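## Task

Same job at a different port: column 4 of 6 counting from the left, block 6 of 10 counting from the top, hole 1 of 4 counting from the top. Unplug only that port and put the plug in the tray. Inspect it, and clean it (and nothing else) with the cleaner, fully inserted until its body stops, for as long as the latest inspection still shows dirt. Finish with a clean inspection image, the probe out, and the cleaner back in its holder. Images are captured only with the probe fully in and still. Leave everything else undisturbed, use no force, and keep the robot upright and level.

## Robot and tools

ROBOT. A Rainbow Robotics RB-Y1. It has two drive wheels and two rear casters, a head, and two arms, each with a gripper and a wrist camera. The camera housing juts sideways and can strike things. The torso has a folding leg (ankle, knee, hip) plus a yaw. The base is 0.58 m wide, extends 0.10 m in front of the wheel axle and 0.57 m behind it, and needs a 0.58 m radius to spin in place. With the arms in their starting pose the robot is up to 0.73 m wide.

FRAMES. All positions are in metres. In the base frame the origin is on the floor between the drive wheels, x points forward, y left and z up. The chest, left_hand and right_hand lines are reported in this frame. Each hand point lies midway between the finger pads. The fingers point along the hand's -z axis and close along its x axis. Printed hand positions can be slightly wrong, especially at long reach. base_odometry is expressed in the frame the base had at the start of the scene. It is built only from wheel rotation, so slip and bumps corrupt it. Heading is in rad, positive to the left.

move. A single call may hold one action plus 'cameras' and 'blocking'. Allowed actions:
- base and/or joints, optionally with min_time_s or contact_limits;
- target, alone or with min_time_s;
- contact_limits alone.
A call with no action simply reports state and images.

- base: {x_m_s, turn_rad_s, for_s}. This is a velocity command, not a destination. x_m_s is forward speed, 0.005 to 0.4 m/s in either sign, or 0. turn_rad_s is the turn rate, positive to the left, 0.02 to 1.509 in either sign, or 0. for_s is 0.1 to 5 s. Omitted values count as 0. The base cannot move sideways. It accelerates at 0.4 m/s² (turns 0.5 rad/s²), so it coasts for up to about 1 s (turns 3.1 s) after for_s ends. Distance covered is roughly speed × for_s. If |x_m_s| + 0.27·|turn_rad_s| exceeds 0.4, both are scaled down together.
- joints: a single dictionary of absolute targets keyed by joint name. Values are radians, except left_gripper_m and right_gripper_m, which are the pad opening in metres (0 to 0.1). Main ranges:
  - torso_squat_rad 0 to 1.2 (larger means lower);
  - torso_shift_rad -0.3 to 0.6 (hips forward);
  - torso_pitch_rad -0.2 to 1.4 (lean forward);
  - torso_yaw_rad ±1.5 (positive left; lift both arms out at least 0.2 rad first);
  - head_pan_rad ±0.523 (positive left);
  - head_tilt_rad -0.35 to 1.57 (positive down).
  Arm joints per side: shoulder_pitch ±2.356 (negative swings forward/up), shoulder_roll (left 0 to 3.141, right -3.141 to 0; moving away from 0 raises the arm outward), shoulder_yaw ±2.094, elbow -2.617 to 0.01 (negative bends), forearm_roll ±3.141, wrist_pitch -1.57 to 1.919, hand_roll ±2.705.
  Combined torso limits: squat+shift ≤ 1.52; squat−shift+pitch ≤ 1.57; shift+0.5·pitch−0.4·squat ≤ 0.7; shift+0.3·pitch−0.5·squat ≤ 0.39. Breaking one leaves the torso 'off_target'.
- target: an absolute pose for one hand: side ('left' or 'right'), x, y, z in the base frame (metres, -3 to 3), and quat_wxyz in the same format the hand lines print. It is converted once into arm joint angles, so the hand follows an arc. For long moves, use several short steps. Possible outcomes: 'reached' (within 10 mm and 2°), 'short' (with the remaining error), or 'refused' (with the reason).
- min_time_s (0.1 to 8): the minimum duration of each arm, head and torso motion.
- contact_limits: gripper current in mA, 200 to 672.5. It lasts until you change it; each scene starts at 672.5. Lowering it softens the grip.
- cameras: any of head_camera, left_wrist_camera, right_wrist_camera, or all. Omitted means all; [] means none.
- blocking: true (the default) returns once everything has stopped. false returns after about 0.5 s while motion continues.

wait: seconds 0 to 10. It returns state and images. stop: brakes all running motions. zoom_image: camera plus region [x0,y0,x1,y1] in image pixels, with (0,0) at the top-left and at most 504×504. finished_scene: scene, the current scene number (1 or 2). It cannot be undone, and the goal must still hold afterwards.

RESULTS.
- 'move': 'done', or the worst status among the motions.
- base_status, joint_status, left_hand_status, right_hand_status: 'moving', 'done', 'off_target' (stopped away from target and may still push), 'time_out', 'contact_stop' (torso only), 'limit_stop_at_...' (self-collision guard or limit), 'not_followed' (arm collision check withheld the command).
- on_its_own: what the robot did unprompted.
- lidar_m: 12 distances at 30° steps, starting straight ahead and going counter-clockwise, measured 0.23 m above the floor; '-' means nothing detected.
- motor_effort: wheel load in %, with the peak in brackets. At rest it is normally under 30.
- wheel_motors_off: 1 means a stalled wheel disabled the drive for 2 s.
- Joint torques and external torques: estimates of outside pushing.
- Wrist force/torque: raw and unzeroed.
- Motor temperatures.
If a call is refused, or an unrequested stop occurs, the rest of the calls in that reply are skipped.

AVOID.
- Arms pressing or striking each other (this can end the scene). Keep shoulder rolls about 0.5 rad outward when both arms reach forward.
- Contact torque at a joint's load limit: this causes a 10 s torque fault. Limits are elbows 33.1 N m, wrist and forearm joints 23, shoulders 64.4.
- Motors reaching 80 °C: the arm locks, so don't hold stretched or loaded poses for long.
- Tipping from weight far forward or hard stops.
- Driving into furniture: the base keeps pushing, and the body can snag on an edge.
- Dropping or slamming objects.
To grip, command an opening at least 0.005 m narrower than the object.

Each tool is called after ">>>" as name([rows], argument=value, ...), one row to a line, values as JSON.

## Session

>>> move()

Scene clock: 0.00 s.
Joint torques (N m): no reading
External joint torques (N m): no reading
Motor temperatures (°C): left_arm=[30 28 29 30 32 35 34] | right_arm=[34 29 31 30 37 36 36]
Wrist force (N): no reading
Wrist torque (N m): no reading
Wrist force, peak (N): no reading
base_odometry: x=+0.000 y=+0.000 heading=+0.000
lidar_m: 1.40 1.05 2.19 2.17 2.33 3.44 4.44 3.20 2.50 2.44 1.83 1.22
base_status: not commanded
joint_positions: torso_squat_rad=+0.350 torso_shift_rad=+0.000 torso_pitch_rad=+0.000 torso_yaw_rad=+0.000 left_shoulder_pitch_rad=+0.016 left_shoulder_roll_rad=+0.003 left_shoulder_yaw_rad=+0.025 left_elbow_rad=-0.131 left_forearm_roll_rad=+0.009 left_wrist_pitch_rad=-0.042 left_hand_roll_rad=-0.035 left_gripper_m=+0.100 right_shoulder_pitch_rad=+0.032 right_shoulder_roll_rad=-0.631 right_shoulder_yaw_rad=+0.606 right_elbow_rad=-2.404 right_forearm_roll_rad=+0.776 right_wrist_pitch_rad=+0.998 right_hand_roll_rad=+0.449 right_gripper_m=+0.048 head_pan_rad=+0.000 head_tilt_rad=+0.400
joint_status: not commanded
wheel_motors_off: 0
motor_effort: left_wheel=+0 right_wheel=-1
chest: x=-0.2280 y=+0.0003 z=+1.2475 quat_wxyz=(+1.000, -0.001, +0.000, +0.000) (m; base frame)
left_hand: x=-0.1658 y=+0.2240 z=+0.5653 quat_wxyz=(+0.997, +0.003, -0.079, +0.002) (m; base frame)
right_hand: x=+0.1838 y=-0.1885 z=+1.1556 quat_wxyz=(+0.512, -0.504, -0.487, +0.497) (m; base frame)
pictures: head_camera, left_wrist_camera, right_wrist_camera
Images, in order (width x height): head_camera 896x504, left_wrist_camera 644x364, right_wrist_camera 644x364.

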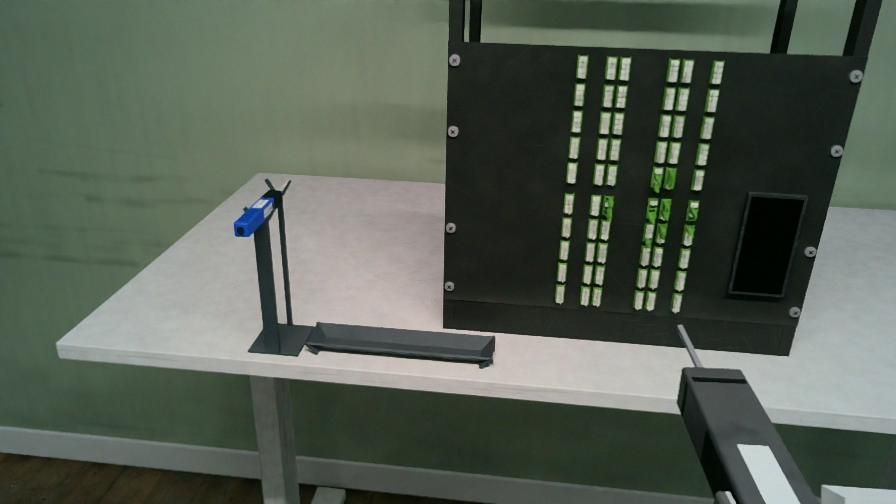

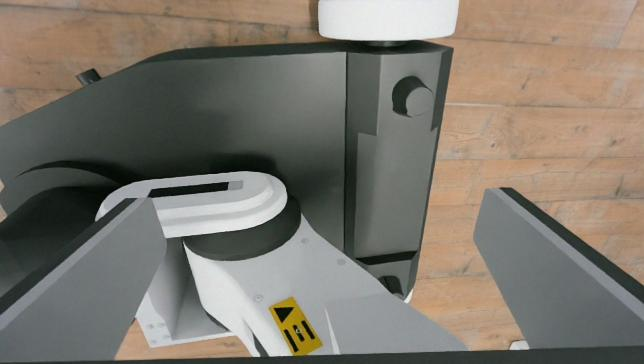

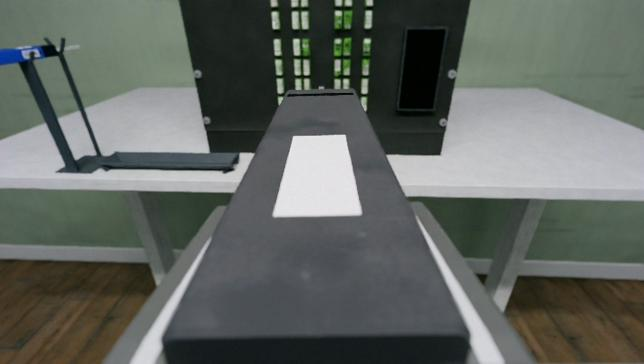

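>>> move(joints={"left_shoulder_pitch_rad":0.006,"left_shoulder_roll_rad":0.718,"left_shoulder_yaw_rad":-0.559,"left_elbow_rad":-2.464,"left_forearm_roll_rad":-0.632,"left_wrist_pitch_rad":1.008,"left_hand_roll_rad":-0.474}, base={"turn_rad_s":-0.1,"for_s":0.8}, min_time_s=4, cameras=["head_camera"])

>>> zoom_image(camera="head_camera", region=[540, 140, 700, 300])

>>> move(target={"side":"right","x":0.16,"y":-0.18,"z":1.16,"quat_wxyz":[0.5,-0.5,-0.5,0.5]}, cameras=["right_wrist_camera"])

>>> zoom_image(camera="right_wrist_camera", region=[150, 0, 322, 200])

>>> zoom_image(camera="right_wrist_camera", region=[322, 0, 494, 200])

Scene clock: 18.90 s.
Joint torques (N m): left_arm=[-9.42 5.8 4.17 -9.12 -1.46 -0.89 0.13] | right_arm=[-8.49 -4.67 -5.34 -9.02 1.86 -1.09 -0.2]
External joint torques (N m): left_arm=[-1.5 1.28 -1.45 -1.07 -0.09 -0.01 0.11] | right_arm=[-0.2 -0.16 0.09 0.07 0.26 -0.19 -0.19]
Motor temperatures (°C): left_arm=[30 28 29 30 32 35 34] | right_arm=[34 29 31 30 37 36 36]
Wrist force (N): left_arm=[1.4 3.4 -5.7] | right_arm=[4.7 12.0 -11.3]
Wrist torque (N m): left_arm=[-0.36 0.53 0.16] | right_arm=[-0.04 0.05 -0.47]
Wrist force, peak (N): left_arm=[-0.1 9.2 -12.9] | right_arm=[5.0 12.4 -11.8]
move: done
base_odometry: x=+0.000 y=+0.000 heading=-0.079
lidar_m: 1.40 1.06 2.04 2.17 2.29 3.15 4.44 3.45 2.54 2.46 1.97 1.20
base_status: done (sent for 0.8 of 0.8 s)
joint_positions: torso_squat_rad=+0.350 torso_shift_rad=+0.000 torso_pitch_rad=+0.000 torso_yaw_rad=+0.000 left_shoulder_pitch_rad=+0.006 left_shoulder_roll_rad=+0.718 left_shoulder_yaw_rad=-0.559 left_elbow_rad=-2.464 left_forearm_roll_rad=-0.632 left_wrist_pitch_rad=+1.008 left_hand_roll_rad=-0.474 left_gripper_m=+0.100 right_shoulder_pitch_rad=+0.032 right_shoulder_roll_rad=-0.631 right_shoulder_yaw_rad=+0.606 right_elbow_rad=-2.404 right_forearm_roll_rad=+0.776 right_wrist_pitch_rad=+0.999 right_hand_roll_rad=+0.449 right_gripper_m=+0.048 head_pan_rad=+0.000 head_tilt_rad=+0.400
joint_status: all done
wheel_motors_off: 0
motor_effort: left_wheel=+2(27) right_wheel=-7(20)
chest: x=-0.2280 y=+0.0003 z=+1.2475 quat_wxyz=(+1.000, -0.001, +0.000, +0.000) (m; base frame)
left_hand: x=+0.1844 y=+0.1938 z=+1.1699 quat_wxyz=(+0.505, +0.486, -0.495, -0.514) (m; base frame)
right_hand: x=+0.1838 y=-0.1885 z=+1.1555 quat_wxyz=(+0.512, -0.504, -0.487, +0.497) (m; base frame)
pictures: head_camera
Images, in order (width x height): head_camera 896x504.

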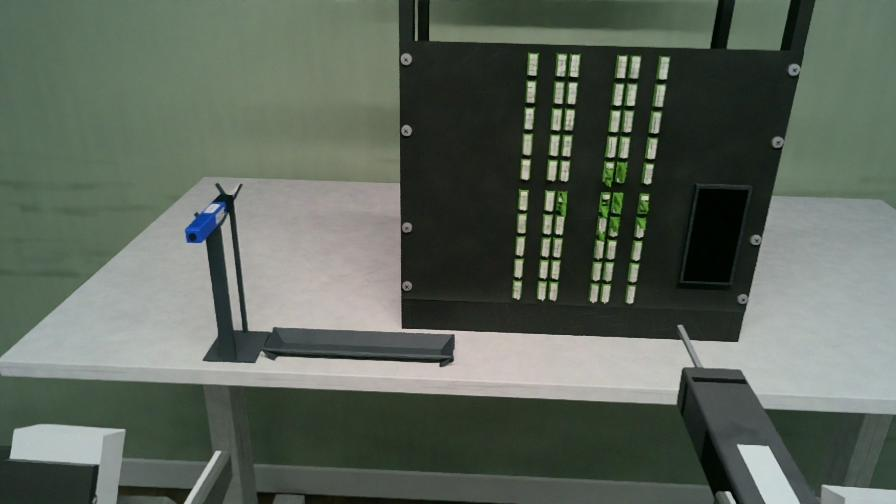

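Scaled by 3.150 from the camera's 896x504 image, which has a finer 1280x720 frame.

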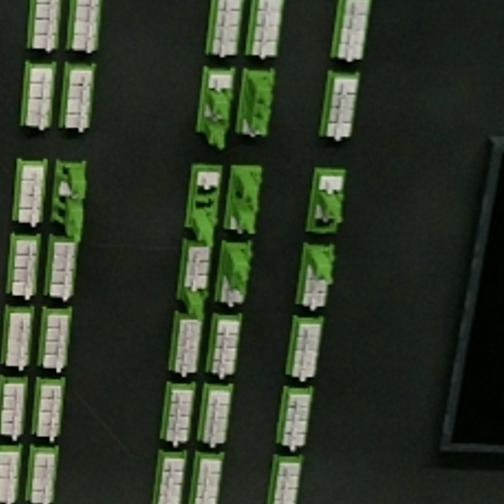

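Scene clock: 19.57 s.
Joint torques (N m): left_arm=[-9.05 5.49 4.38 -8.7 -1.45 -0.92 -0.01] | right_arm=[-7.22 -4.72 -4.76 -9.5 1.89 -1.09 -0.09]
External joint torques (N m): left_arm=[-1.13 0.98 -1.23 -0.65 -0.08 -0.04 -0.02] | right_arm=[-0.36 -0.39 0.15 -0.19 0.31 -0.2 -0.08]
Motor temperatures (°C): left_arm=[30 28 29 30 32 35 34] | right_arm=[34 29 31 30 37 36 36]
Wrist force (N): left_arm=[1.9 2.9 -6.2] | right_arm=[5.1 12.3 -11.2]
Wrist torque (N m): left_arm=[-0.31 0.56 0.14] | right_arm=[-0.05 0.08 -0.46]
Wrist force, peak (N): left_arm=[1.5 3.2 -6.3] | right_arm=[3.8 12.4 -12.7]
move: done
base_odometry: x=+0.000 y=+0.000 heading=-0.079
lidar_m: 1.40 1.07 2.04 2.18 2.28 3.16 4.43 3.44 2.55 2.45 1.97 1.22
base_status: not commanded
joint_positions: torso_squat_rad=+0.350 torso_shift_rad=+0.000 torso_pitch_rad=+0.000 torso_yaw_rad=+0.000 left_shoulder_pitch_rad=+0.006 left_shoulder_roll_rad=+0.718 left_shoulder_yaw_rad=-0.559 left_elbow_rad=-2.464 left_forearm_roll_rad=-0.632 left_wrist_pitch_rad=+1.008 left_hand_roll_rad=-0.474 left_gripper_m=+0.100 right_shoulder_pitch_rad=+0.100 right_shoulder_roll_rad=-0.648 right_shoulder_yaw_rad=+0.642 right_elbow_rad=-2.475 right_forearm_roll_rad=+0.842 right_wrist_pitch_rad=+0.980 right_hand_roll_rad=+0.439 right_gripper_m=+0.048 head_pan_rad=+0.000 head_tilt_rad=+0.400
joint_status: all done
wheel_motors_off: 0
motor_effort: left_wheel=+4(5) right_wheel=-7(9)
chest: x=-0.2280 y=+0.0003 z=+1.2475 quat_wxyz=(+1.000, -0.001, +0.000, +0.000) (m; base frame)
left_hand: x=+0.1844 y=+0.1938 z=+1.1700 quat_wxyz=(+0.505, +0.486, -0.495, -0.514) (m; base frame)
right_hand: x=+0.1600 y=-0.1800 z=+1.1599 quat_wxyz=(+0.500, -0.500, -0.500, +0.500) (m; base frame)
right_hand_status: reached (checked arc, planned for 0.3 s): 0 mm and 0.0 deg off.
pictures: right_wrist_camera
Images, in order (width x height): right_wrist_camera 644x364.

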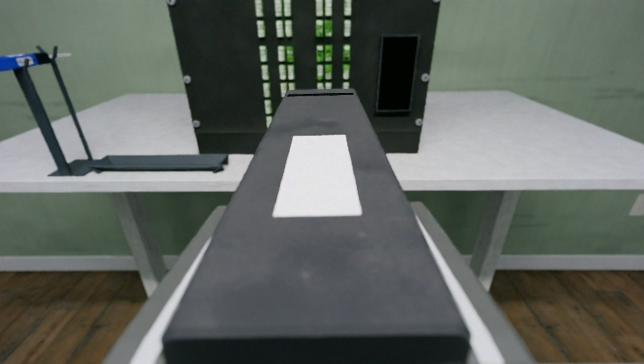

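Scaled by 2.520 from the camera's 644x364 image, which has a finer 1265x715 frame.

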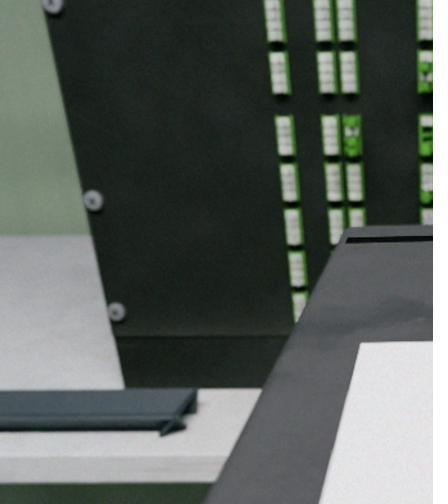

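Scaled by 2.520 from the camera's 644x364 image, which has a finer 1265x715 frame.

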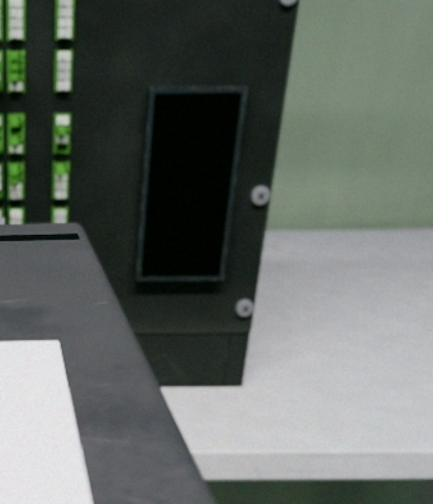

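>>> move(cameras=["head_camera","right_wrist_camera"])

Scene clock: 98.33 s.
Joint torques (N m): left_arm=[-9.14 5.55 4.77 -8.72 -1.56 -0.88 0.12] | right_arm=[-7.39 -4.34 -4.94 -9.5 1.9 -1.06 -0.11]
External joint torques (N m): left_arm=[-1.22 1.04 -0.84 -0.66 -0.19 0 0.1] | right_arm=[-0.53 -0.02 -0.03 -0.19 0.32 -0.18 -0.1]
Motor temperatures (°C): left_arm=[30 28 29 31 32 35 34] | right_arm=[34 29 31 30 37 36 36]
Wrist force (N): left_arm=[1.8 2.6 -6.1] | right_arm=[4.7 12.0 -11.1]
Wrist torque (N m): left_arm=[-0.27 0.55 0.12] | right_arm=[-0.04 0.05 -0.45]
Wrist force, peak (N): left_arm=[1.9 3.4 -6.5] | right_arm=[4.9 12.5 -11.4]
base_odometry: x=+0.000 y=+0.000 heading=-0.079
lidar_m: 1.40 1.06 2.05 2.17 2.27 3.13 4.44 3.44 2.52 2.46 1.97 1.21
base_status: not commanded
joint_positions: torso_squat_rad=+0.350 torso_shift_rad=+0.000 torso_pitch_rad=+0.000 torso_yaw_rad=+0.000 left_shoulder_pitch_rad=+0.006 left_shoulder_roll_rad=+0.718 left_shoulder_yaw_rad=-0.559 left_elbow_rad=-2.464 left_forearm_roll_rad=-0.632 left_wrist_pitch_rad=+1.008 left_hand_roll_rad=-0.474 left_gripper_m=+0.100 right_shoulder_pitch_rad=+0.100 right_shoulder_roll_rad=-0.648 right_shoulder_yaw_rad=+0.642 right_elbow_rad=-2.475 right_forearm_roll_rad=+0.842 right_wrist_pitch_rad=+0.980 right_hand_roll_rad=+0.439 right_gripper_m=+0.048 head_pan_rad=+0.000 head_tilt_rad=+0.400
joint_status: all done
wheel_motors_off: 0
motor_effort: left_wheel=+4(5) right_wheel=-8(9)
chest: x=-0.2280 y=+0.0003 z=+1.2475 quat_wxyz=(+1.000, -0.001, +0.000, +0.000) (m; base frame)
left_hand: x=+0.1844 y=+0.1938 z=+1.1700 quat_wxyz=(+0.505, +0.486, -0.495, -0.514) (m; base frame)
right_hand: x=+0.1600 y=-0.1800 z=+1.1599 quat_wxyz=(+0.500, -0.500, -0.500, +0.500) (m; base frame)
right_hand_status: reached (checked arc, planned for 0.3 s): 0 mm and 0.0 deg off.
pictures: head_camera, right_wrist_camera
Images, in order (width x height): head_camera 896x504, right_wrist_camera 644x364.

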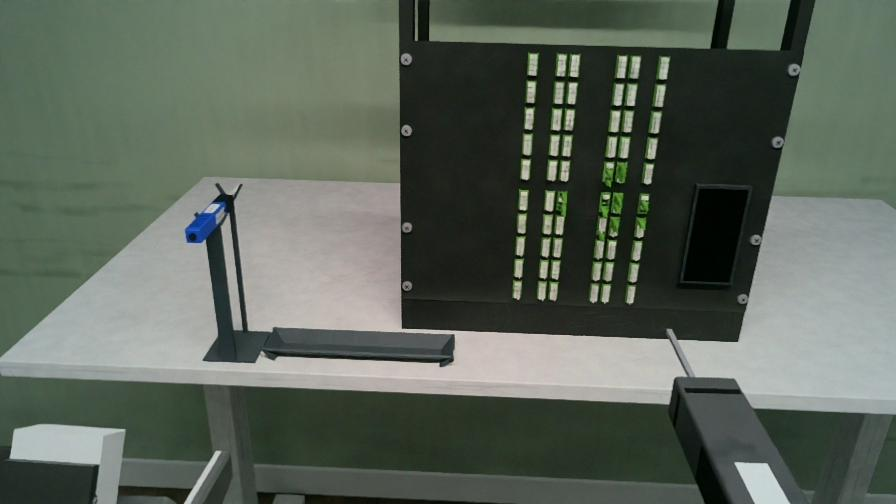

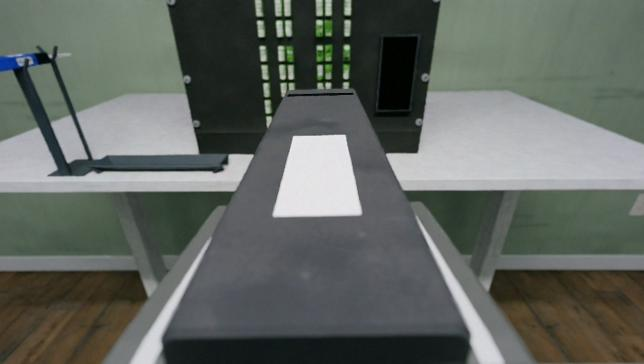

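>>> zoom_image(camera="head_camera", region=[580, 150, 670, 240])

>>> move(base={"x_m_s":0.15,"for_s":1.4}, cameras=["right_wrist_camera","head_camera"])

>>> zoom_image(camera="right_wrist_camera", region=[260, 0, 400, 110])

>>> zoom_image(camera="head_camera", region=[580, 180, 680, 280])

Scaled by 5.600 from the camera's 896x504 image, which has a finer 1280x720 frame.

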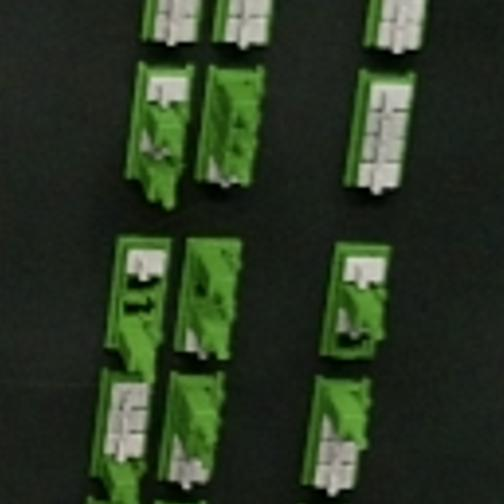

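Scene clock: 106.03 s.
Joint torques (N m): left_arm=[-8.68 6.11 4.51 -8.73 -1.47 -0.97 0.11] | right_arm=[-7.26 -4.61 -4.77 -9.61 1.99 -1.13 -0.24]
External joint torques (N m): left_arm=[-0.76 1.59 -1.1 -0.68 -0.1 -0.09 0.09] | right_arm=[-0.41 -0.29 0.14 -0.3 0.4 -0.25 -0.23]
Motor temperatures (°C): left_arm=[30 28 29 31 32 35 34] | right_arm=[34 29 31 30 37 36 36]
Wrist force (N): left_arm=[1.3 3.1 -6.6] | right_arm=[5.1 12.2 -11.4]
Wrist torque (N m): left_arm=[-0.36 0.51 0.14] | right_arm=[-0.04 0.09 -0.45]
Wrist force, peak (N): left_arm=[1.6 3.0 -6.9] | right_arm=[5.0 12.5 -12.0]
move: done
base_odometry: x=+0.209 y=-0.017 heading=-0.080
lidar_m: 1.18 0.87 1.73 2.15 2.28 3.15 4.65 3.45 2.55 2.45 1.06 1.07
base_status: done (sent for 1.4 of 1.4 s)
joint_positions: torso_squat_rad=+0.350 torso_shift_rad=+0.000 torso_pitch_rad=+0.000 torso_yaw_rad=+0.000 left_shoulder_pitch_rad=+0.006 left_shoulder_roll_rad=+0.718 left_shoulder_yaw_rad=-0.559 left_elbow_rad=-2.464 left_forearm_roll_rad=-0.632 left_wrist_pitch_rad=+1.008 left_hand_roll_rad=-0.474 left_gripper_m=+0.100 right_shoulder_pitch_rad=+0.101 right_shoulder_roll_rad=-0.648 right_shoulder_yaw_rad=+0.642 right_elbow_rad=-2.475 right_forearm_roll_rad=+0.842 right_wrist_pitch_rad=+0.980 right_hand_roll_rad=+0.439 right_gripper_m=+0.048 head_pan_rad=+0.000 head_tilt_rad=+0.400
joint_status: not commanded
wheel_motors_off: 0
motor_effort: left_wheel=-2(32) right_wheel=+1(21)
chest: x=-0.2279 y=+0.0003 z=+1.2475 quat_wxyz=(+1.000, -0.001, +0.000, +0.000) (m; base frame)
left_hand: x=+0.1845 y=+0.1938 z=+1.1699 quat_wxyz=(+0.505, +0.486, -0.495, -0.514) (m; base frame)
right_hand: x=+0.1601 y=-0.1800 z=+1.1598 quat_wxyz=(+0.500, -0.500, -0.500, +0.500) (m; base frame)
pictures: head_camera, right_wrist_camera
Images, in order (width x height): head_camera 896x504, right_wrist_camera 644x364.

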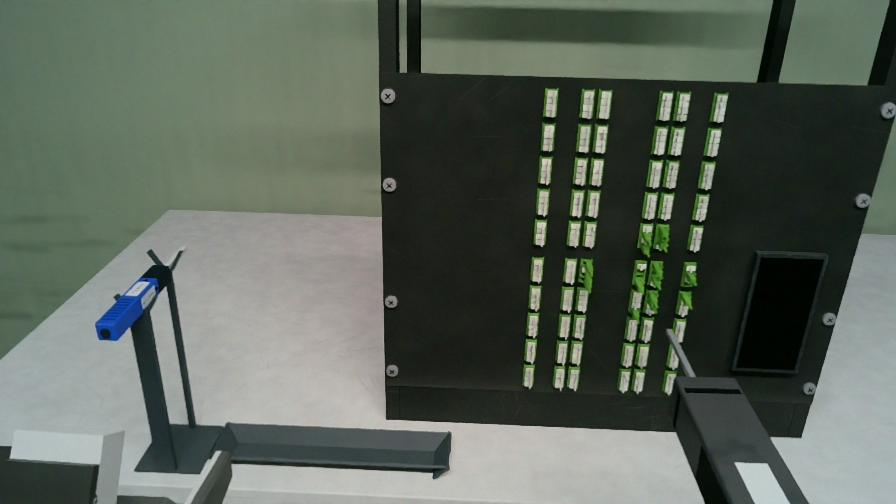

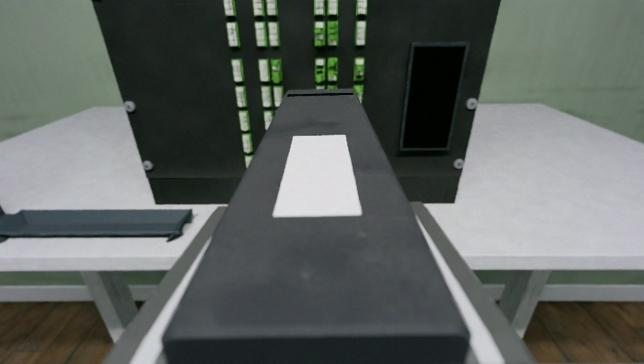

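Scaled by 3.600 from the camera's 644x364 image, which has a finer 1265x715 frame.

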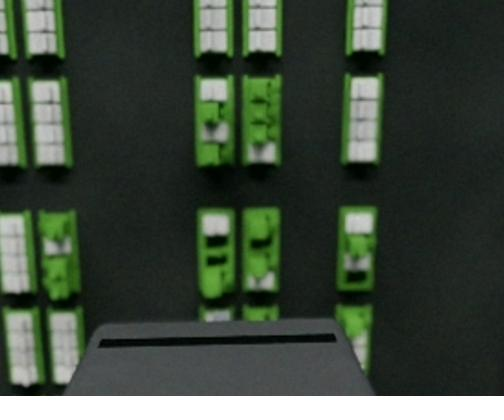

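Scaled by 5.040 from the camera's 896x504 image, which has a finer 1280x720 frame.

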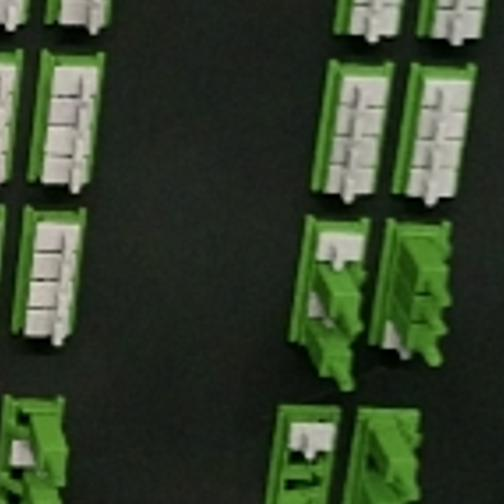

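>>> move(joints={"torso_yaw_rad":-0.5,"head_pan_rad":0.4,"head_tilt_rad":0.25}, cameras=["head_camera"])

>>> move(base={"x_m_s":0.1,"for_s":1.2}, cameras=["head_camera"])

>>> move(target={"side":"left","x":0.26,"y":-0.05,"z":1.18,"quat_wxyz":[0.5,0.5,-0.5,-0.5]}, cameras=["head_camera","left_wrist_camera"])

Scene clock: 117.97 s.
Joint torques (N m): left_arm=[-8.65 5.35 4.82 -8.72 -1.34 -0.86 0.23] | right_arm=[-7.74 -4.78 -4.75 -9.61 1.93 -1.08 -0.14]
External joint torques (N m): left_arm=[-0.72 0.84 -0.79 -0.66 0.03 0.02 0.21] | right_arm=[-0.88 -0.46 0.16 -0.3 0.34 -0.2 -0.13]
Motor temperatures (°C): left_arm=[30 28 29 31 32 35 34] | right_arm=[34 29 31 31 37 36 36]
Wrist force (N): left_arm=[1.7 2.4 -6.1] | right_arm=[4.5 11.9 -11.4]
Wrist torque (N m): left_arm=[-0.24 0.52 0.15] | right_arm=[-0.02 0.02 -0.44]
Wrist force, peak (N): left_arm=[1.5 3.6 -6.5] | right_arm=[5.4 12.5 -11.7]
move: done
base_odometry: x=+0.209 y=-0.017 heading=-0.080
lidar_m: 1.19 0.88 1.72 2.17 2.27 3.14 4.65 3.43 2.54 2.46 1.07 1.06
base_status: not commanded
joint_positions: torso_squat_rad=+0.350 torso_shift_rad=+0.000 torso_pitch_rad=+0.000 torso_yaw_rad=-0.500 left_shoulder_pitch_rad=+0.006 left_shoulder_roll_rad=+0.718 left_shoulder_yaw_rad=-0.559 left_elbow_rad=-2.464 left_forearm_roll_rad=-0.632 left_wrist_pitch_rad=+1.008 left_hand_roll_rad=-0.474 left_gripper_m=+0.100 right_shoulder_pitch_rad=+0.101 right_shoulder_roll_rad=-0.648 right_shoulder_yaw_rad=+0.642 right_elbow_rad=-2.475 right_forearm_roll_rad=+0.842 right_wrist_pitch_rad=+0.980 right_hand_roll_rad=+0.439 right_gripper_m=+0.048 head_pan_rad=+0.400 head_tilt_rad=+0.250
joint_status: all done
wheel_motors_off: 0
motor_effort: left_wheel=-3(4) right_wheel=+2(3)
chest: x=-0.2279 y=+0.0003 z=+1.2475 quat_wxyz=(+0.969, -0.001, +0.000, -0.247) (m; base frame)
left_hand: x=+0.2268 y=-0.0277 z=+1.1701 quat_wxyz=(+0.363, +0.349, -0.600, -0.623) (m; base frame)
right_hand: x=+0.0261 y=-0.3440 z=+1.1600 quat_wxyz=(+0.608, -0.608, -0.361, +0.361) (m; base frame)
pictures: head_camera
Images, in order (width x height): head_camera 896x504.

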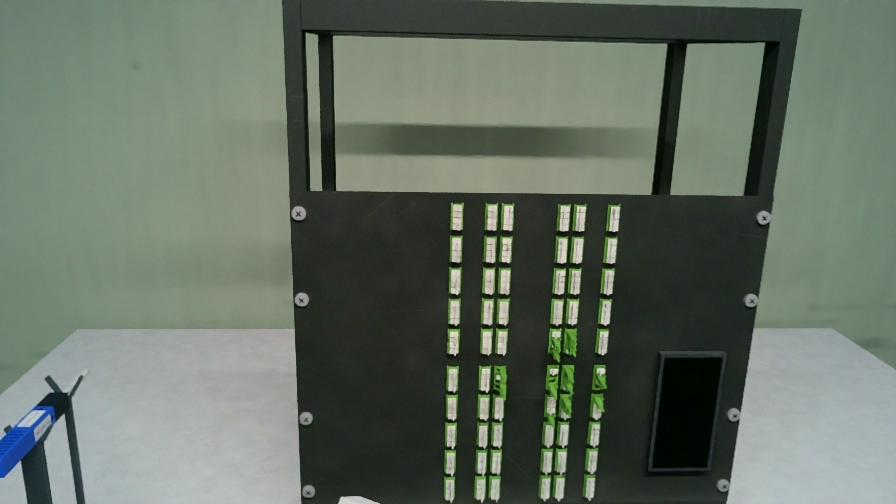

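Scene clock: 119.70 s.
Joint torques (N m): left_arm=[-8.48 5.31 5.07 -8.99 -1.3 -0.87 0.15] | right_arm=[-7.59 -4.81 -4.6 -9.59 1.87 -1.05 -0.06]
External joint torques (N m): left_arm=[-0.56 0.8 -0.55 -0.94 0.06 0.01 0.14] | right_arm=[-0.73 -0.48 0.32 -0.28 0.28 -0.17 -0.05]
Motor temperatures (°C): left_arm=[30 28 29 31 32 35 34] | right_arm=[34 29 31 31 37 36 36]
Wrist force (N): left_arm=[1.3 3.0 -6.2] | right_arm=[4.8 12.1 -10.9]
Wrist torque (N m): left_arm=[-0.32 0.52 0.12] | right_arm=[-0.03 0.05 -0.45]
Wrist force, peak (N): left_arm=[2.1 3.0 -6.7] | right_arm=[5.3 12.3 -11.9]
move: done
base_odometry: x=+0.329 y=-0.026 heading=-0.080
lidar_m: 1.05 0.78 1.57 2.17 2.25 3.14 4.77 3.44 2.54 2.46 0.98 1.10
base_status: done (sent for 1.2 of 1.2 s)
joint_positions: torso_squat_rad=+0.350 torso_shift_rad=+0.000 torso_pitch_rad=+0.000 torso_yaw_rad=-0.500 left_shoulder_pitch_rad=+0.006 left_shoulder_roll_rad=+0.718 left_shoulder_yaw_rad=-0.559 left_elbow_rad=-2.464 left_forearm_roll_rad=-0.632 left_wrist_pitch_rad=+1.008 left_hand_roll_rad=-0.474 left_gripper_m=+0.100 right_shoulder_pitch_rad=+0.101 right_shoulder_roll_rad=-0.648 right_shoulder_yaw_rad=+0.642 right_elbow_rad=-2.475 right_forearm_roll_rad=+0.842 right_wrist_pitch_rad=+0.980 right_hand_roll_rad=+0.439 right_gripper_m=+0.048 head_pan_rad=+0.400 head_tilt_rad=+0.250
joint_status: not commanded
wheel_motors_off: 0
motor_effort: left_wheel=-3(20) right_wheel=+0(18)
chest: x=-0.2278 y=+0.0003 z=+1.2475 quat_wxyz=(+0.969, -0.001, +0.000, -0.247) (m; base frame)
left_hand: x=+0.2269 y=-0.0277 z=+1.1701 quat_wxyz=(+0.363, +0.349, -0.600, -0.623) (m; base frame)
right_hand: x=+0.0262 y=-0.3440 z=+1.1600 quat_wxyz=(+0.608, -0.608, -0.361, +0.361) (m; base frame)
pictures: head_camera
Images, in order (width x height): head_camera 896x504.

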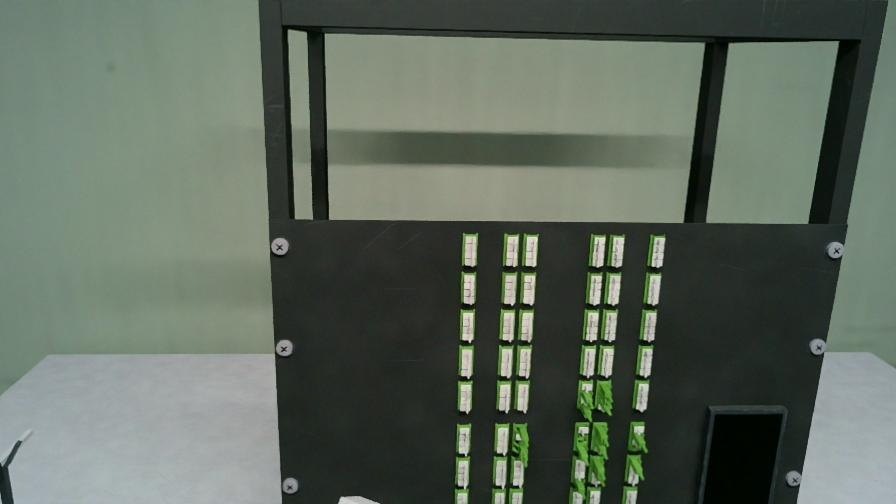

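Scene clock: 121.17 s.
Joint torques (N m): left_arm=[-12.64 -0.09 2.32 -8.4 -1.42 -1.31 0.08] | right_arm=[-7.67 -4.43 -4.95 -9.64 1.82 -1.03 0.08]
External joint torques (N m): left_arm=[-0.76 1.2 -0.72 -0.31 0.16 -0.27 0.07] | right_arm=[-0.81 -0.1 -0.03 -0.33 0.24 -0.15 0.09]
Motor temperatures (°C): left_arm=[30 28 29 31 32 35 34] | right_arm=[34 29 31 31 37 36 36]
Wrist force (N): left_arm=[1.2 3.2 -6.0] | right_arm=[4.8 11.9 -11.3]
Wrist torque (N m): left_arm=[-0.29 0.52 0.11] | right_arm=[-0.04 0.04 -0.45]
Wrist force, peak (N): left_arm=[1.1 3.0 -7.2] | right_arm=[5.2 12.5 -11.2]
move: done
base_odometry: x=+0.329 y=-0.026 heading=-0.080
lidar_m: 1.06 0.77 1.56 2.17 2.28 3.14 4.77 3.44 2.55 2.45 0.98 1.11
base_status: not commanded
joint_positions: torso_squat_rad=+0.350 torso_shift_rad=+0.000 torso_pitch_rad=+0.000 torso_yaw_rad=-0.500 left_shoulder_pitch_rad=-0.263 left_shoulder_roll_rad=+0.203 left_shoulder_yaw_rad=-0.630 left_elbow_rad=-2.085 left_forearm_roll_rad=-1.097 left_wrist_pitch_rad=+1.416 left_hand_roll_rad=-0.570 left_gripper_m=+0.100 right_shoulder_pitch_rad=+0.101 right_shoulder_roll_rad=-0.648 right_shoulder_yaw_rad=+0.642 right_elbow_rad=-2.475 right_forearm_roll_rad=+0.842 right_wrist_pitch_rad=+0.980 right_hand_roll_rad=+0.439 right_gripper_m=+0.048 head_pan_rad=+0.400 head_tilt_rad=+0.250
joint_status: all done
wheel_motors_off: 0
motor_effort: left_wheel=-4(4) right_wheel=+2(2)
chest: x=-0.2279 y=+0.0003 z=+1.2475 quat_wxyz=(+0.969, -0.001, +0.000, -0.247) (m; base frame)
left_hand: x=+0.2598 y=-0.0500 z=+1.1801 quat_wxyz=(+0.500, +0.500, -0.500, -0.500) (m; base frame)
left_hand_status: reached (checked arc, planned for 0.8 s): 0 mm and 0.1 deg off.
right_hand: x=+0.0262 y=-0.3440 z=+1.1600 quat_wxyz=(+0.608, -0.608, -0.361, +0.361) (m; base frame)
pictures: head_camera, left_wrist_camera
Images, in order (width x height): head_camera 896x504, left_wrist_camera 644x364.

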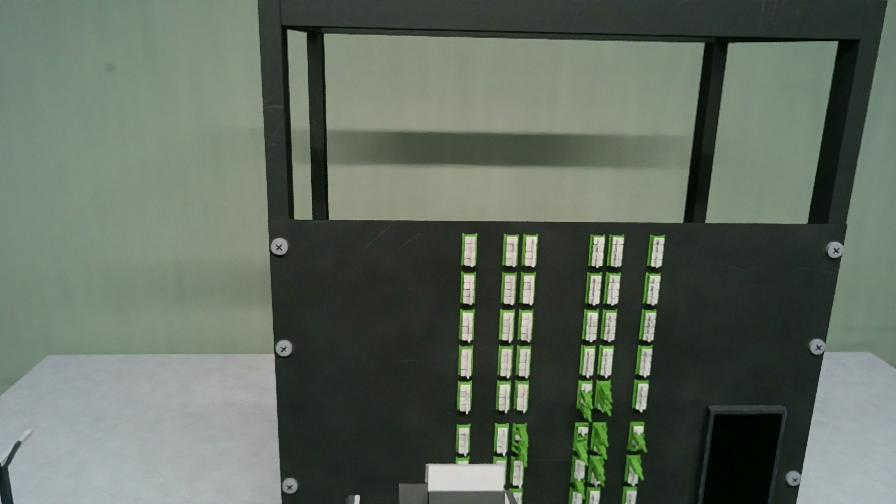

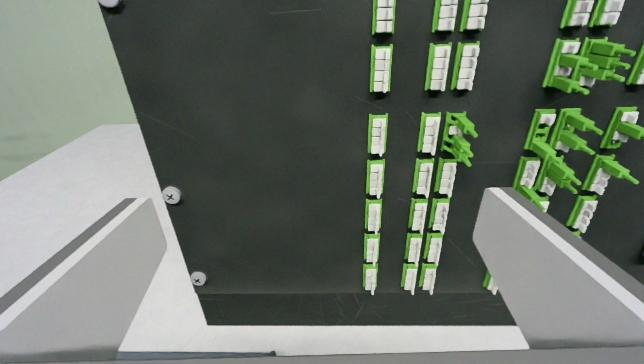

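>>> move(target={"side":"left","x":0.30,"y":-0.173,"z":1.18,"quat_wxyz":[0.5,0.5,-0.5,-0.5]}, cameras=[])

>>> move(joints={"left_gripper_m":0.02,"head_tilt_rad":0.5}, cameras=["head_camera","left_wrist_camera"])

>>> zoom_image(camera="left_wrist_camera", region=[262, 50, 402, 200])

Scene clock: 127.33 s.
Joint torques (N m): left_arm=[-17.1 -1.57 3.63 -8.72 -1.63 -0.63 0.05] | right_arm=[-7.18 -4.55 -4.81 -9.61 1.92 -1.24 -0.18]
External joint torques (N m): left_arm=[0.16 0.48 0.5 -0.42 0.12 0.04 0.03] | right_arm=[-0.32 -0.22 0.1 -0.3 0.33 -0.36 -0.18]
Motor temperatures (°C): left_arm=[30 28 29 31 32 35 34] | right_arm=[34 29 31 31 37 36 36]
Wrist force (N): left_arm=[1.4 3.1 -6.5] | right_arm=[4.8 12.1 -11.3]
Wrist torque (N m): left_arm=[-0.34 0.53 0.09] | right_arm=[-0.03 0.06 -0.45]
Wrist force, peak (N): left_arm=[1.4 3.8 -6.8] | right_arm=[4.9 12.4 -11.4]
move: done
base_odometry: x=+0.329 y=-0.026 heading=-0.080
lidar_m: 1.07 0.77 1.56 2.17 2.26 3.14 4.77 3.44 2.55 2.46 0.98 1.10
base_status: not commanded
joint_positions: torso_squat_rad=+0.350 torso_shift_rad=+0.000 torso_pitch_rad=+0.000 torso_yaw_rad=-0.500 left_shoulder_pitch_rad=-0.671 left_shoulder_roll_rad=+0.000 left_shoulder_yaw_rad=-0.606 left_elbow_rad=-1.456 left_forearm_roll_rad=-1.082 left_wrist_pitch_rad=+1.406 left_hand_roll_rad=-0.359 left_gripper_m=+0.100 right_shoulder_pitch_rad=+0.101 right_shoulder_roll_rad=-0.648 right_shoulder_yaw_rad=+0.642 right_elbow_rad=-2.475 right_forearm_roll_rad=+0.842 right_wrist_pitch_rad=+0.980 right_hand_roll_rad=+0.439 right_gripper_m=+0.048 head_pan_rad=+0.400 head_tilt_rad=+0.250
joint_status: all done
wheel_motors_off: 0
motor_effort: left_wheel=-4(4) right_wheel=+2(2)
chest: x=-0.2279 y=+0.0003 z=+1.2475 quat_wxyz=(+0.969, -0.001, +0.000, -0.247) (m; base frame)
left_hand: x=+0.2999 y=-0.1728 z=+1.1802 quat_wxyz=(+0.499, +0.500, -0.500, -0.500) (m; base frame)
left_hand_status: reached (checked arc, planned for 1.0 s): 0 mm and 0.1 deg off.
right_hand: x=+0.0262 y=-0.3440 z=+1.1600 quat_wxyz=(+0.608, -0.608, -0.361, +0.361) (m; base frame)
pictures: none
No camera images: "cameras" was empty.

Scene clock: 128.77 s.
Joint torques (N m): left_arm=[-17.03 -1.46 3.88 -8.51 -1.69 -0.76 -0.09] | right_arm=[-7.69 -4.08 -5.08 -9.58 1.91 -1.18 -0.11]
External joint torques (N m): left_arm=[0.23 0.59 0.74 -0.22 0.05 -0.09 -0.1] | right_arm=[-0.83 0.25 -0.17 -0.27 0.32 -0.3 -0.1]
Motor temperatures (°C): left_arm=[30 28 29 31 32 35 34] | right_arm=[34 29 31 31 37 36 36]
Wrist force (N): left_arm=[1.9 3.1 -6.2] | right_arm=[4.6 12.1 -11.4]
Wrist torque (N m): left_arm=[-0.34 0.51 0.11] | right_arm=[-0.03 0.03 -0.44]
Wrist force, peak (N): left_arm=[2.0 3.6 -6.0] | right_arm=[5.0 12.3 -11.6]
move: done
base_odometry: x=+0.329 y=-0.026 heading=-0.080
lidar_m: 1.07 0.77 1.57 2.16 2.26 3.13 4.76 3.45 2.56 2.46 0.99 1.10
base_status: not commanded
joint_positions: torso_squat_rad=+0.350 torso_shift_rad=+0.000 torso_pitch_rad=+0.000 torso_yaw_rad=-0.500 left_shoulder_pitch_rad=-0.671 left_shoulder_roll_rad=+0.000 left_shoulder_yaw_rad=-0.606 left_elbow_rad=-1.456 left_forearm_roll_rad=-1.082 left_wrist_pitch_rad=+1.406 left_hand_roll_rad=-0.359 left_gripper_m=+0.020 right_shoulder_pitch_rad=+0.101 right_shoulder_roll_rad=-0.648 right_shoulder_yaw_rad=+0.642 right_elbow_rad=-2.475 right_forearm_roll_rad=+0.842 right_wrist_pitch_rad=+0.980 right_hand_roll_rad=+0.439 right_gripper_m=+0.048 head_pan_rad=+0.400 head_tilt_rad=+0.500
joint_status: all done
wheel_motors_off: 0
motor_effort: left_wheel=-3(4) right_wheel=+2(3)
chest: x=-0.2279 y=+0.0003 z=+1.2475 quat_wxyz=(+0.969, -0.001, +0.000, -0.247) (m; base frame)
left_hand: x=+0.2999 y=-0.1728 z=+1.1802 quat_wxyz=(+0.499, +0.500, -0.500, -0.500) (m; base frame)
right_hand: x=+0.0262 y=-0.3440 z=+1.1600 quat_wxyz=(+0.608, -0.608, -0.361, +0.361) (m; base frame)
pictures: head_camera, left_wrist_camera
Images, in order (width x height): head_camera 896x504, left_wrist_camera 644x364.

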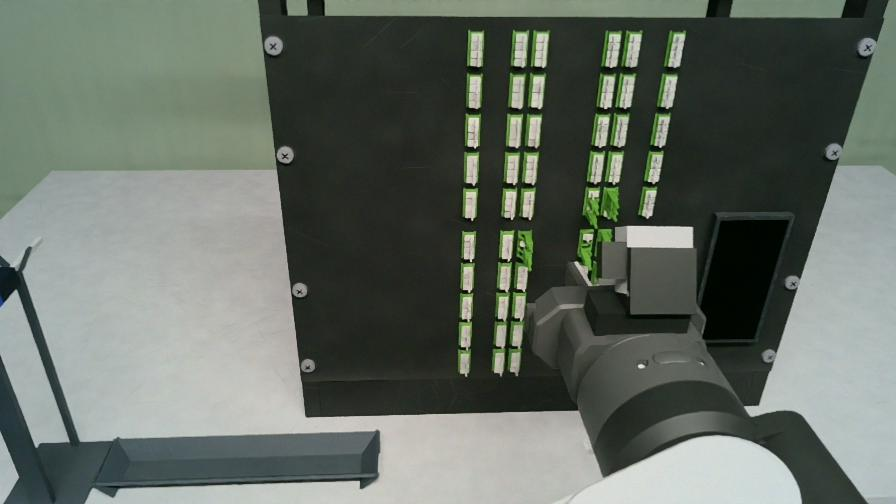

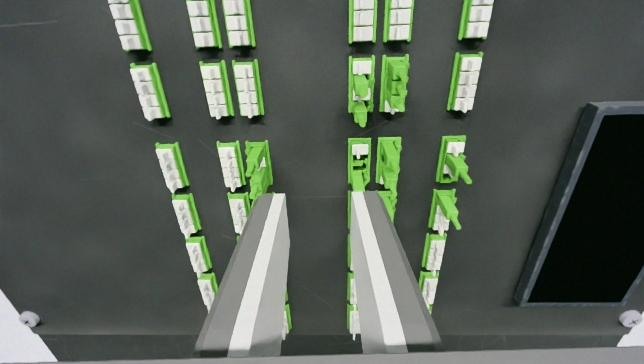

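Scaled by 3.360 from the camera's 644x364 image, which has a finer 1265x715 frame.

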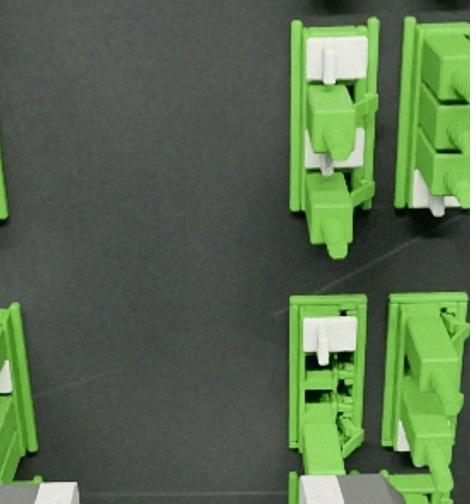

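>>> move(target={"side":"left","x":0.35,"y":-0.195,"z":1.168,"quat_wxyz":[0.5,0.5,-0.5,-0.5]}, min_time_s=2.5, cameras=["left_wrist_camera"])

>>> zoom_image(camera="left_wrist_camera", region=[242, 90, 402, 250])

Scene clock: 148.17 s.
Joint torques (N m): left_arm=[-21.62 0.72 4.3 -8.02 -1.55 -0.92 0.29] | right_arm=[-7.97 -4.98 -5.06 -9.54 1.86 -0.93 -0.23]
External joint torques (N m): left_arm=[-1.81 0.48 1.19 0.23 0.23 -0.57 0.27] | right_arm=[-1.11 -0.66 -0.15 -0.23 0.28 -0.05 -0.22]
Motor temperatures (°C): left_arm=[31 28 29 31 32 35 34] | right_arm=[34 29 31 31 37 36 36]
Wrist force (N): left_arm=[0.0 3.1 0.0] | right_arm=[4.8 12.0 -11.2]
Wrist torque (N m): left_arm=[-0.33 0.55 0.16] | right_arm=[-0.03 0.06 -0.45]
Wrist force, peak (N): left_arm=[1.5 3.5 -6.7] | right_arm=[5.0 12.3 -11.6]
move: done
base_odometry: x=+0.329 y=-0.026 heading=-0.080
lidar_m: 1.07 0.77 1.55 2.17 2.28 3.14 4.77 3.45 2.56 2.46 0.97 1.10
base_status: not commanded
joint_positions: torso_squat_rad=+0.350 torso_shift_rad=+0.000 torso_pitch_rad=+0.000 torso_yaw_rad=-0.500 left_shoulder_pitch_rad=-0.843 left_shoulder_roll_rad=+0.000 left_shoulder_yaw_rad=-0.558 left_elbow_rad=-1.117 left_forearm_roll_rad=-1.031 left_wrist_pitch_rad=+1.294 left_hand_roll_rad=-0.185 left_gripper_m=+0.020 right_shoulder_pitch_rad=+0.101 right_shoulder_roll_rad=-0.648 right_shoulder_yaw_rad=+0.642 right_elbow_rad=-2.475 right_forearm_roll_rad=+0.842 right_wrist_pitch_rad=+0.980 right_hand_roll_rad=+0.439 right_gripper_m=+0.048 head_pan_rad=+0.400 head_tilt_rad=+0.500
joint_status: all done
wheel_motors_off: 0
motor_effort: left_wheel=-3(4) right_wheel=+2(3)
chest: x=-0.2279 y=+0.0003 z=+1.2475 quat_wxyz=(+0.969, -0.001, +0.000, -0.247) (m; base frame)
left_hand: x=+0.3498 y=-0.1948 z=+1.1679 quat_wxyz=(+0.500, +0.500, -0.500, -0.500) (m; base frame)
left_hand_status: reached (checked arc, planned for 2.5 s): 0 mm and 0.1 deg off.
right_hand: x=+0.0262 y=-0.3440 z=+1.1600 quat_wxyz=(+0.608, -0.608, -0.361, +0.361) (m; base frame)
pictures: left_wrist_camera
Images, in order (width x height): left_wrist_camera 644x364.

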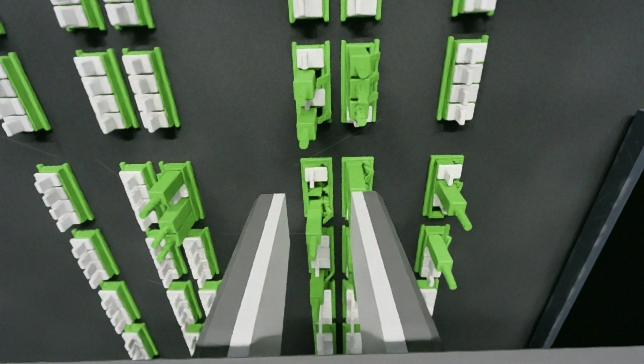

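Scaled by 3.150 from the camera's 644x364 image, which has a finer 1265x715 frame.

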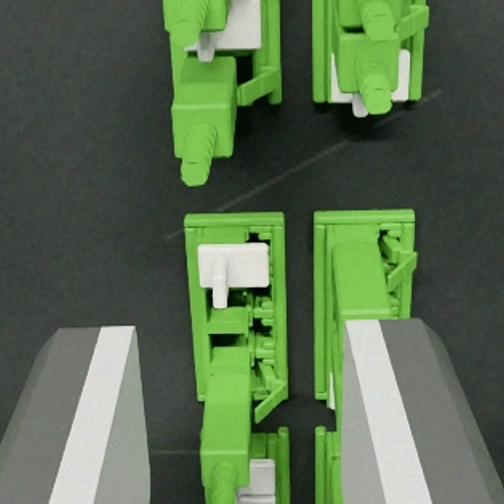

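>>> move(target={"side":"left","x":0.33,"y":-0.195,"z":1.168,"quat_wxyz":[0.5,0.5,-0.5,-0.5]}, cameras=["left_wrist_camera"])

>>> zoom_image(camera="left_wrist_camera", region=[242, 90, 402, 250])

Scene clock: 155.77 s.
Joint torques (N m): left_arm=[-18.04 -0.07 2.64 -8.86 -1.95 -0.45 0.15] | right_arm=[-7.01 -4.1 -4.61 -9.56 1.86 -1.05 -0.06]
External joint torques (N m): left_arm=[1.09 0.38 -0.77 -0.77 -0.14 -0.05 0.13] | right_arm=[-0.15 0.22 0.3 -0.25 0.28 -0.17 -0.06]
Motor temperatures (°C): left_arm=[31 28 29 31 32 35 34] | right_arm=[34 29 31 31 37 36 36]
Wrist force (N): left_arm=[1.7 3.5 -5.9] | right_arm=[4.8 11.9 -11.2]
Wrist torque (N m): left_arm=[-0.36 0.56 0.14] | right_arm=[-0.01 0.06 -0.46]
Wrist force, peak (N): left_arm=[1.7 3.3 -6.6] | right_arm=[5.1 12.3 -11.5]
move: done
base_odometry: x=+0.329 y=-0.026 heading=-0.080
lidar_m: 1.07 0.77 1.58 2.17 2.27 3.14 4.77 3.45 2.56 2.45 0.99 1.12
base_status: not commanded
joint_positions: torso_squat_rad=+0.350 torso_shift_rad=+0.000 torso_pitch_rad=+0.000 torso_yaw_rad=-0.500 left_shoulder_pitch_rad=-0.813 left_shoulder_roll_rad=+0.001 left_shoulder_yaw_rad=-0.611 left_elbow_rad=-1.195 left_forearm_roll_rad=-1.022 left_wrist_pitch_rad=+1.360 left_hand_roll_rad=-0.207 left_gripper_m=+0.020 right_shoulder_pitch_rad=+0.101 right_shoulder_roll_rad=-0.648 right_shoulder_yaw_rad=+0.642 right_elbow_rad=-2.475 right_forearm_roll_rad=+0.842 right_wrist_pitch_rad=+0.980 right_hand_roll_rad=+0.439 right_gripper_m=+0.048 head_pan_rad=+0.400 head_tilt_rad=+0.500
joint_status: all done
wheel_motors_off: 0
motor_effort: left_wheel=-3(3) right_wheel=+2(3)
chest: x=-0.2279 y=+0.0003 z=+1.2475 quat_wxyz=(+0.969, -0.001, +0.000, -0.247) (m; base frame)
left_hand: x=+0.3300 y=-0.1951 z=+1.1681 quat_wxyz=(+0.500, +0.500, -0.500, -0.500) (m; base frame)
left_hand_status: reached (checked arc, planned for 0.3 s): 0 mm and 0.0 deg off.
right_hand: x=+0.0262 y=-0.3440 z=+1.1600 quat_wxyz=(+0.608, -0.608, -0.361, +0.361) (m; base frame)
pictures: left_wrist_camera
Images, in order (width x height): left_wrist_camera 644x364.

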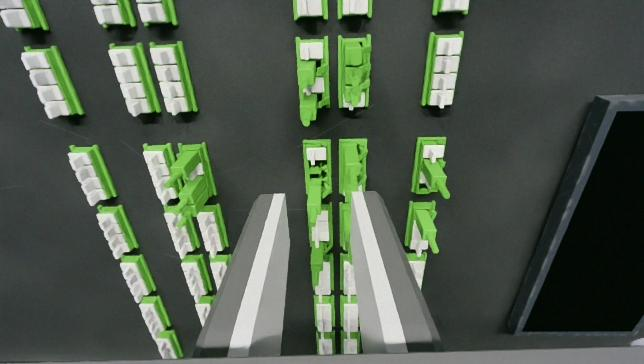

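Scaled by 3.150 from the camera's 644x364 image, which has a finer 1265x715 frame.

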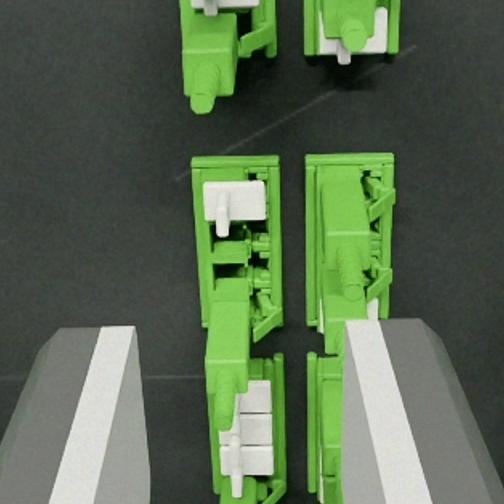

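>>> move(joints={"left_gripper_m":0.005}, cameras=[])

>>> move(target={"side":"left","x":0.34,"y":-0.1923,"z":1.167,"quat_wxyz":[0.5,0.5,-0.5,-0.5]}, min_time_s=1.5, cameras=["left_wrist_camera"])

>>> zoom_image(camera="left_wrist_camera", region=[262, 110, 382, 230])

Scene clock: 163.93 s.
Joint torques (N m): left_arm=[-18.24 0.45 3.02 -8.99 -1.84 -0.58 0.14] | right_arm=[-6.88 -4.85 -4.6 -9.32 1.84 -1.12 -0.16]
External joint torques (N m): left_arm=[0.9 0.91 -0.4 -0.89 -0.03 -0.19 0.13] | right_arm=[-0.02 -0.52 0.31 -0.01 0.26 -0.24 -0.15]
Motor temperatures (°C): left_arm=[31 28 29 31 32 35 34] | right_arm=[34 29 31 31 37 36 36]
Wrist force (N): left_arm=[1.8 3.5 -6.0] | right_arm=[4.8 12.2 -11.0]
Wrist torque (N m): left_arm=[-0.37 0.54 0.12] | right_arm=[-0.05 0.04 -0.46]
Wrist force, peak (N): left_arm=[1.8 3.2 -6.5] | right_arm=[4.9 12.4 -11.6]
move: done
base_odometry: x=+0.329 y=-0.026 heading=-0.080
lidar_m: 1.06 0.76 1.56 2.17 2.28 3.14 4.77 3.44 2.55 2.46 0.98 1.11
base_status: not commanded
joint_positions: torso_squat_rad=+0.350 torso_shift_rad=+0.000 torso_pitch_rad=+0.000 torso_yaw_rad=-0.500 left_shoulder_pitch_rad=-0.813 left_shoulder_roll_rad=+0.001 left_shoulder_yaw_rad=-0.611 left_elbow_rad=-1.195 left_forearm_roll_rad=-1.022 left_wrist_pitch_rad=+1.360 left_hand_roll_rad=-0.207 left_gripper_m=+0.005 right_shoulder_pitch_rad=+0.101 right_shoulder_roll_rad=-0.648 right_shoulder_yaw_rad=+0.642 right_elbow_rad=-2.475 right_forearm_roll_rad=+0.842 right_wrist_pitch_rad=+0.980 right_hand_roll_rad=+0.439 right_gripper_m=+0.048 head_pan_rad=+0.400 head_tilt_rad=+0.500
joint_status: all done
wheel_motors_off: 0
motor_effort: left_wheel=-3(3) right_wheel=+2(2)
chest: x=-0.2279 y=+0.0003 z=+1.2475 quat_wxyz=(+0.969, -0.001, +0.000, -0.247) (m; base frame)
left_hand: x=+0.3300 y=-0.1951 z=+1.1681 quat_wxyz=(+0.500, +0.500, -0.500, -0.500) (m; base frame)
right_hand: x=+0.0262 y=-0.3440 z=+1.1600 quat_wxyz=(+0.608, -0.608, -0.361, +0.361) (m; base frame)
pictures: none
No camera images: "cameras" was empty.

Scene clock: 165.77 s.
Joint torques (N m): left_arm=[-21.15 1.58 4.14 -8.07 -1.5 -0.72 0.32] | right_arm=[-7.39 -4.82 -5.55 -9.64 1.96 -1.05 -0.08]
External joint torques (N m): left_arm=[-1.74 1.64 0.69 0.02 0.3 -0.34 0.3] | right_arm=[-0.53 -0.49 -0.64 -0.32 0.37 -0.16 -0.07]
Motor temperatures (°C): left_arm=[31 28 29 31 32 35 34] | right_arm=[34 29 31 31 37 36 36]
Wrist force (N): left_arm=[1.2 3.5 -6.2] | right_arm=[5.1 11.9 -11.2]
Wrist torque (N m): left_arm=[-0.35 0.46 0.10] | right_arm=[-0.02 0.07 -0.45]
Wrist force, peak (N): left_arm=[1.9 3.2 -6.6] | right_arm=[5.0 12.6 -11.1]
move: done
base_odometry: x=+0.329 y=-0.026 heading=-0.080
lidar_m: 1.06 0.78 1.54 2.17 2.27 3.14 4.77 3.44 2.54 2.46 0.98 1.12
base_status: not commanded
joint_positions: torso_squat_rad=+0.350 torso_shift_rad=+0.000 torso_pitch_rad=+0.000 torso_yaw_rad=-0.500 left_shoulder_pitch_rad=-0.821 left_shoulder_roll_rad=+0.015 left_shoulder_yaw_rad=-0.600 left_elbow_rad=-1.176 left_forearm_roll_rad=-1.012 left_wrist_pitch_rad=+1.338 left_hand_roll_rad=-0.196 left_gripper_m=+0.005 right_shoulder_pitch_rad=+0.101 right_shoulder_roll_rad=-0.648 right_shoulder_yaw_rad=+0.642 right_elbow_rad=-2.475 right_forearm_roll_rad=+0.842 right_wrist_pitch_rad=+0.980 right_hand_roll_rad=+0.439 right_gripper_m=+0.048 head_pan_rad=+0.400 head_tilt_rad=+0.500
joint_status: all done
wheel_motors_off: 0
motor_effort: left_wheel=-3(3) right_wheel=+2(3)
chest: x=-0.2279 y=+0.0003 z=+1.2475 quat_wxyz=(+0.969, -0.001, +0.000, -0.247) (m; base frame)
left_hand: x=+0.3394 y=-0.1921 z=+1.1669 quat_wxyz=(+0.500, +0.500, -0.500, -0.500) (m; base frame)
left_hand_status: reached (checked arc, planned for 1.5 s): 1 mm and 0.0 deg off.
right_hand: x=+0.0262 y=-0.3440 z=+1.1600 quat_wxyz=(+0.608, -0.608, -0.361, +0.361) (m; base frame)
pictures: left_wrist_camera
Images, in order (width x height): left_wrist_camera 644x364.

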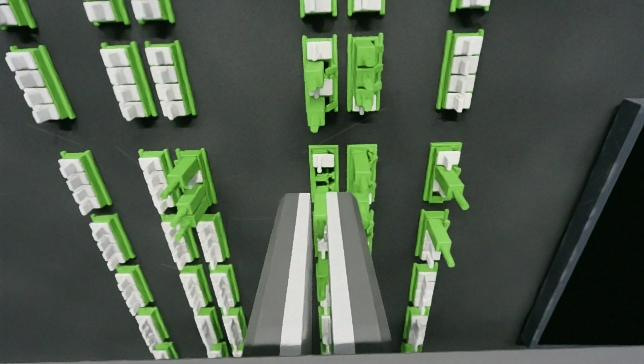

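Scaled by 4.200 from the camera's 644x364 image, which has a finer 1265x715 frame.

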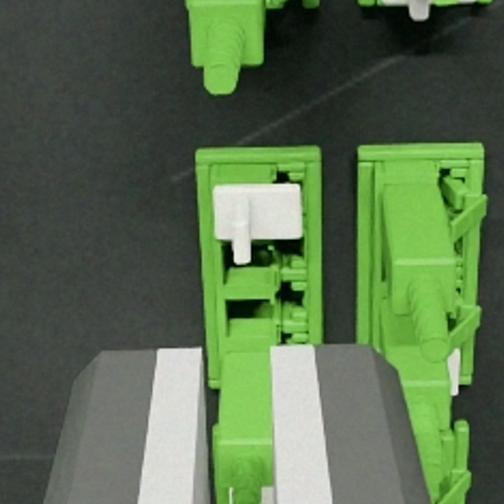

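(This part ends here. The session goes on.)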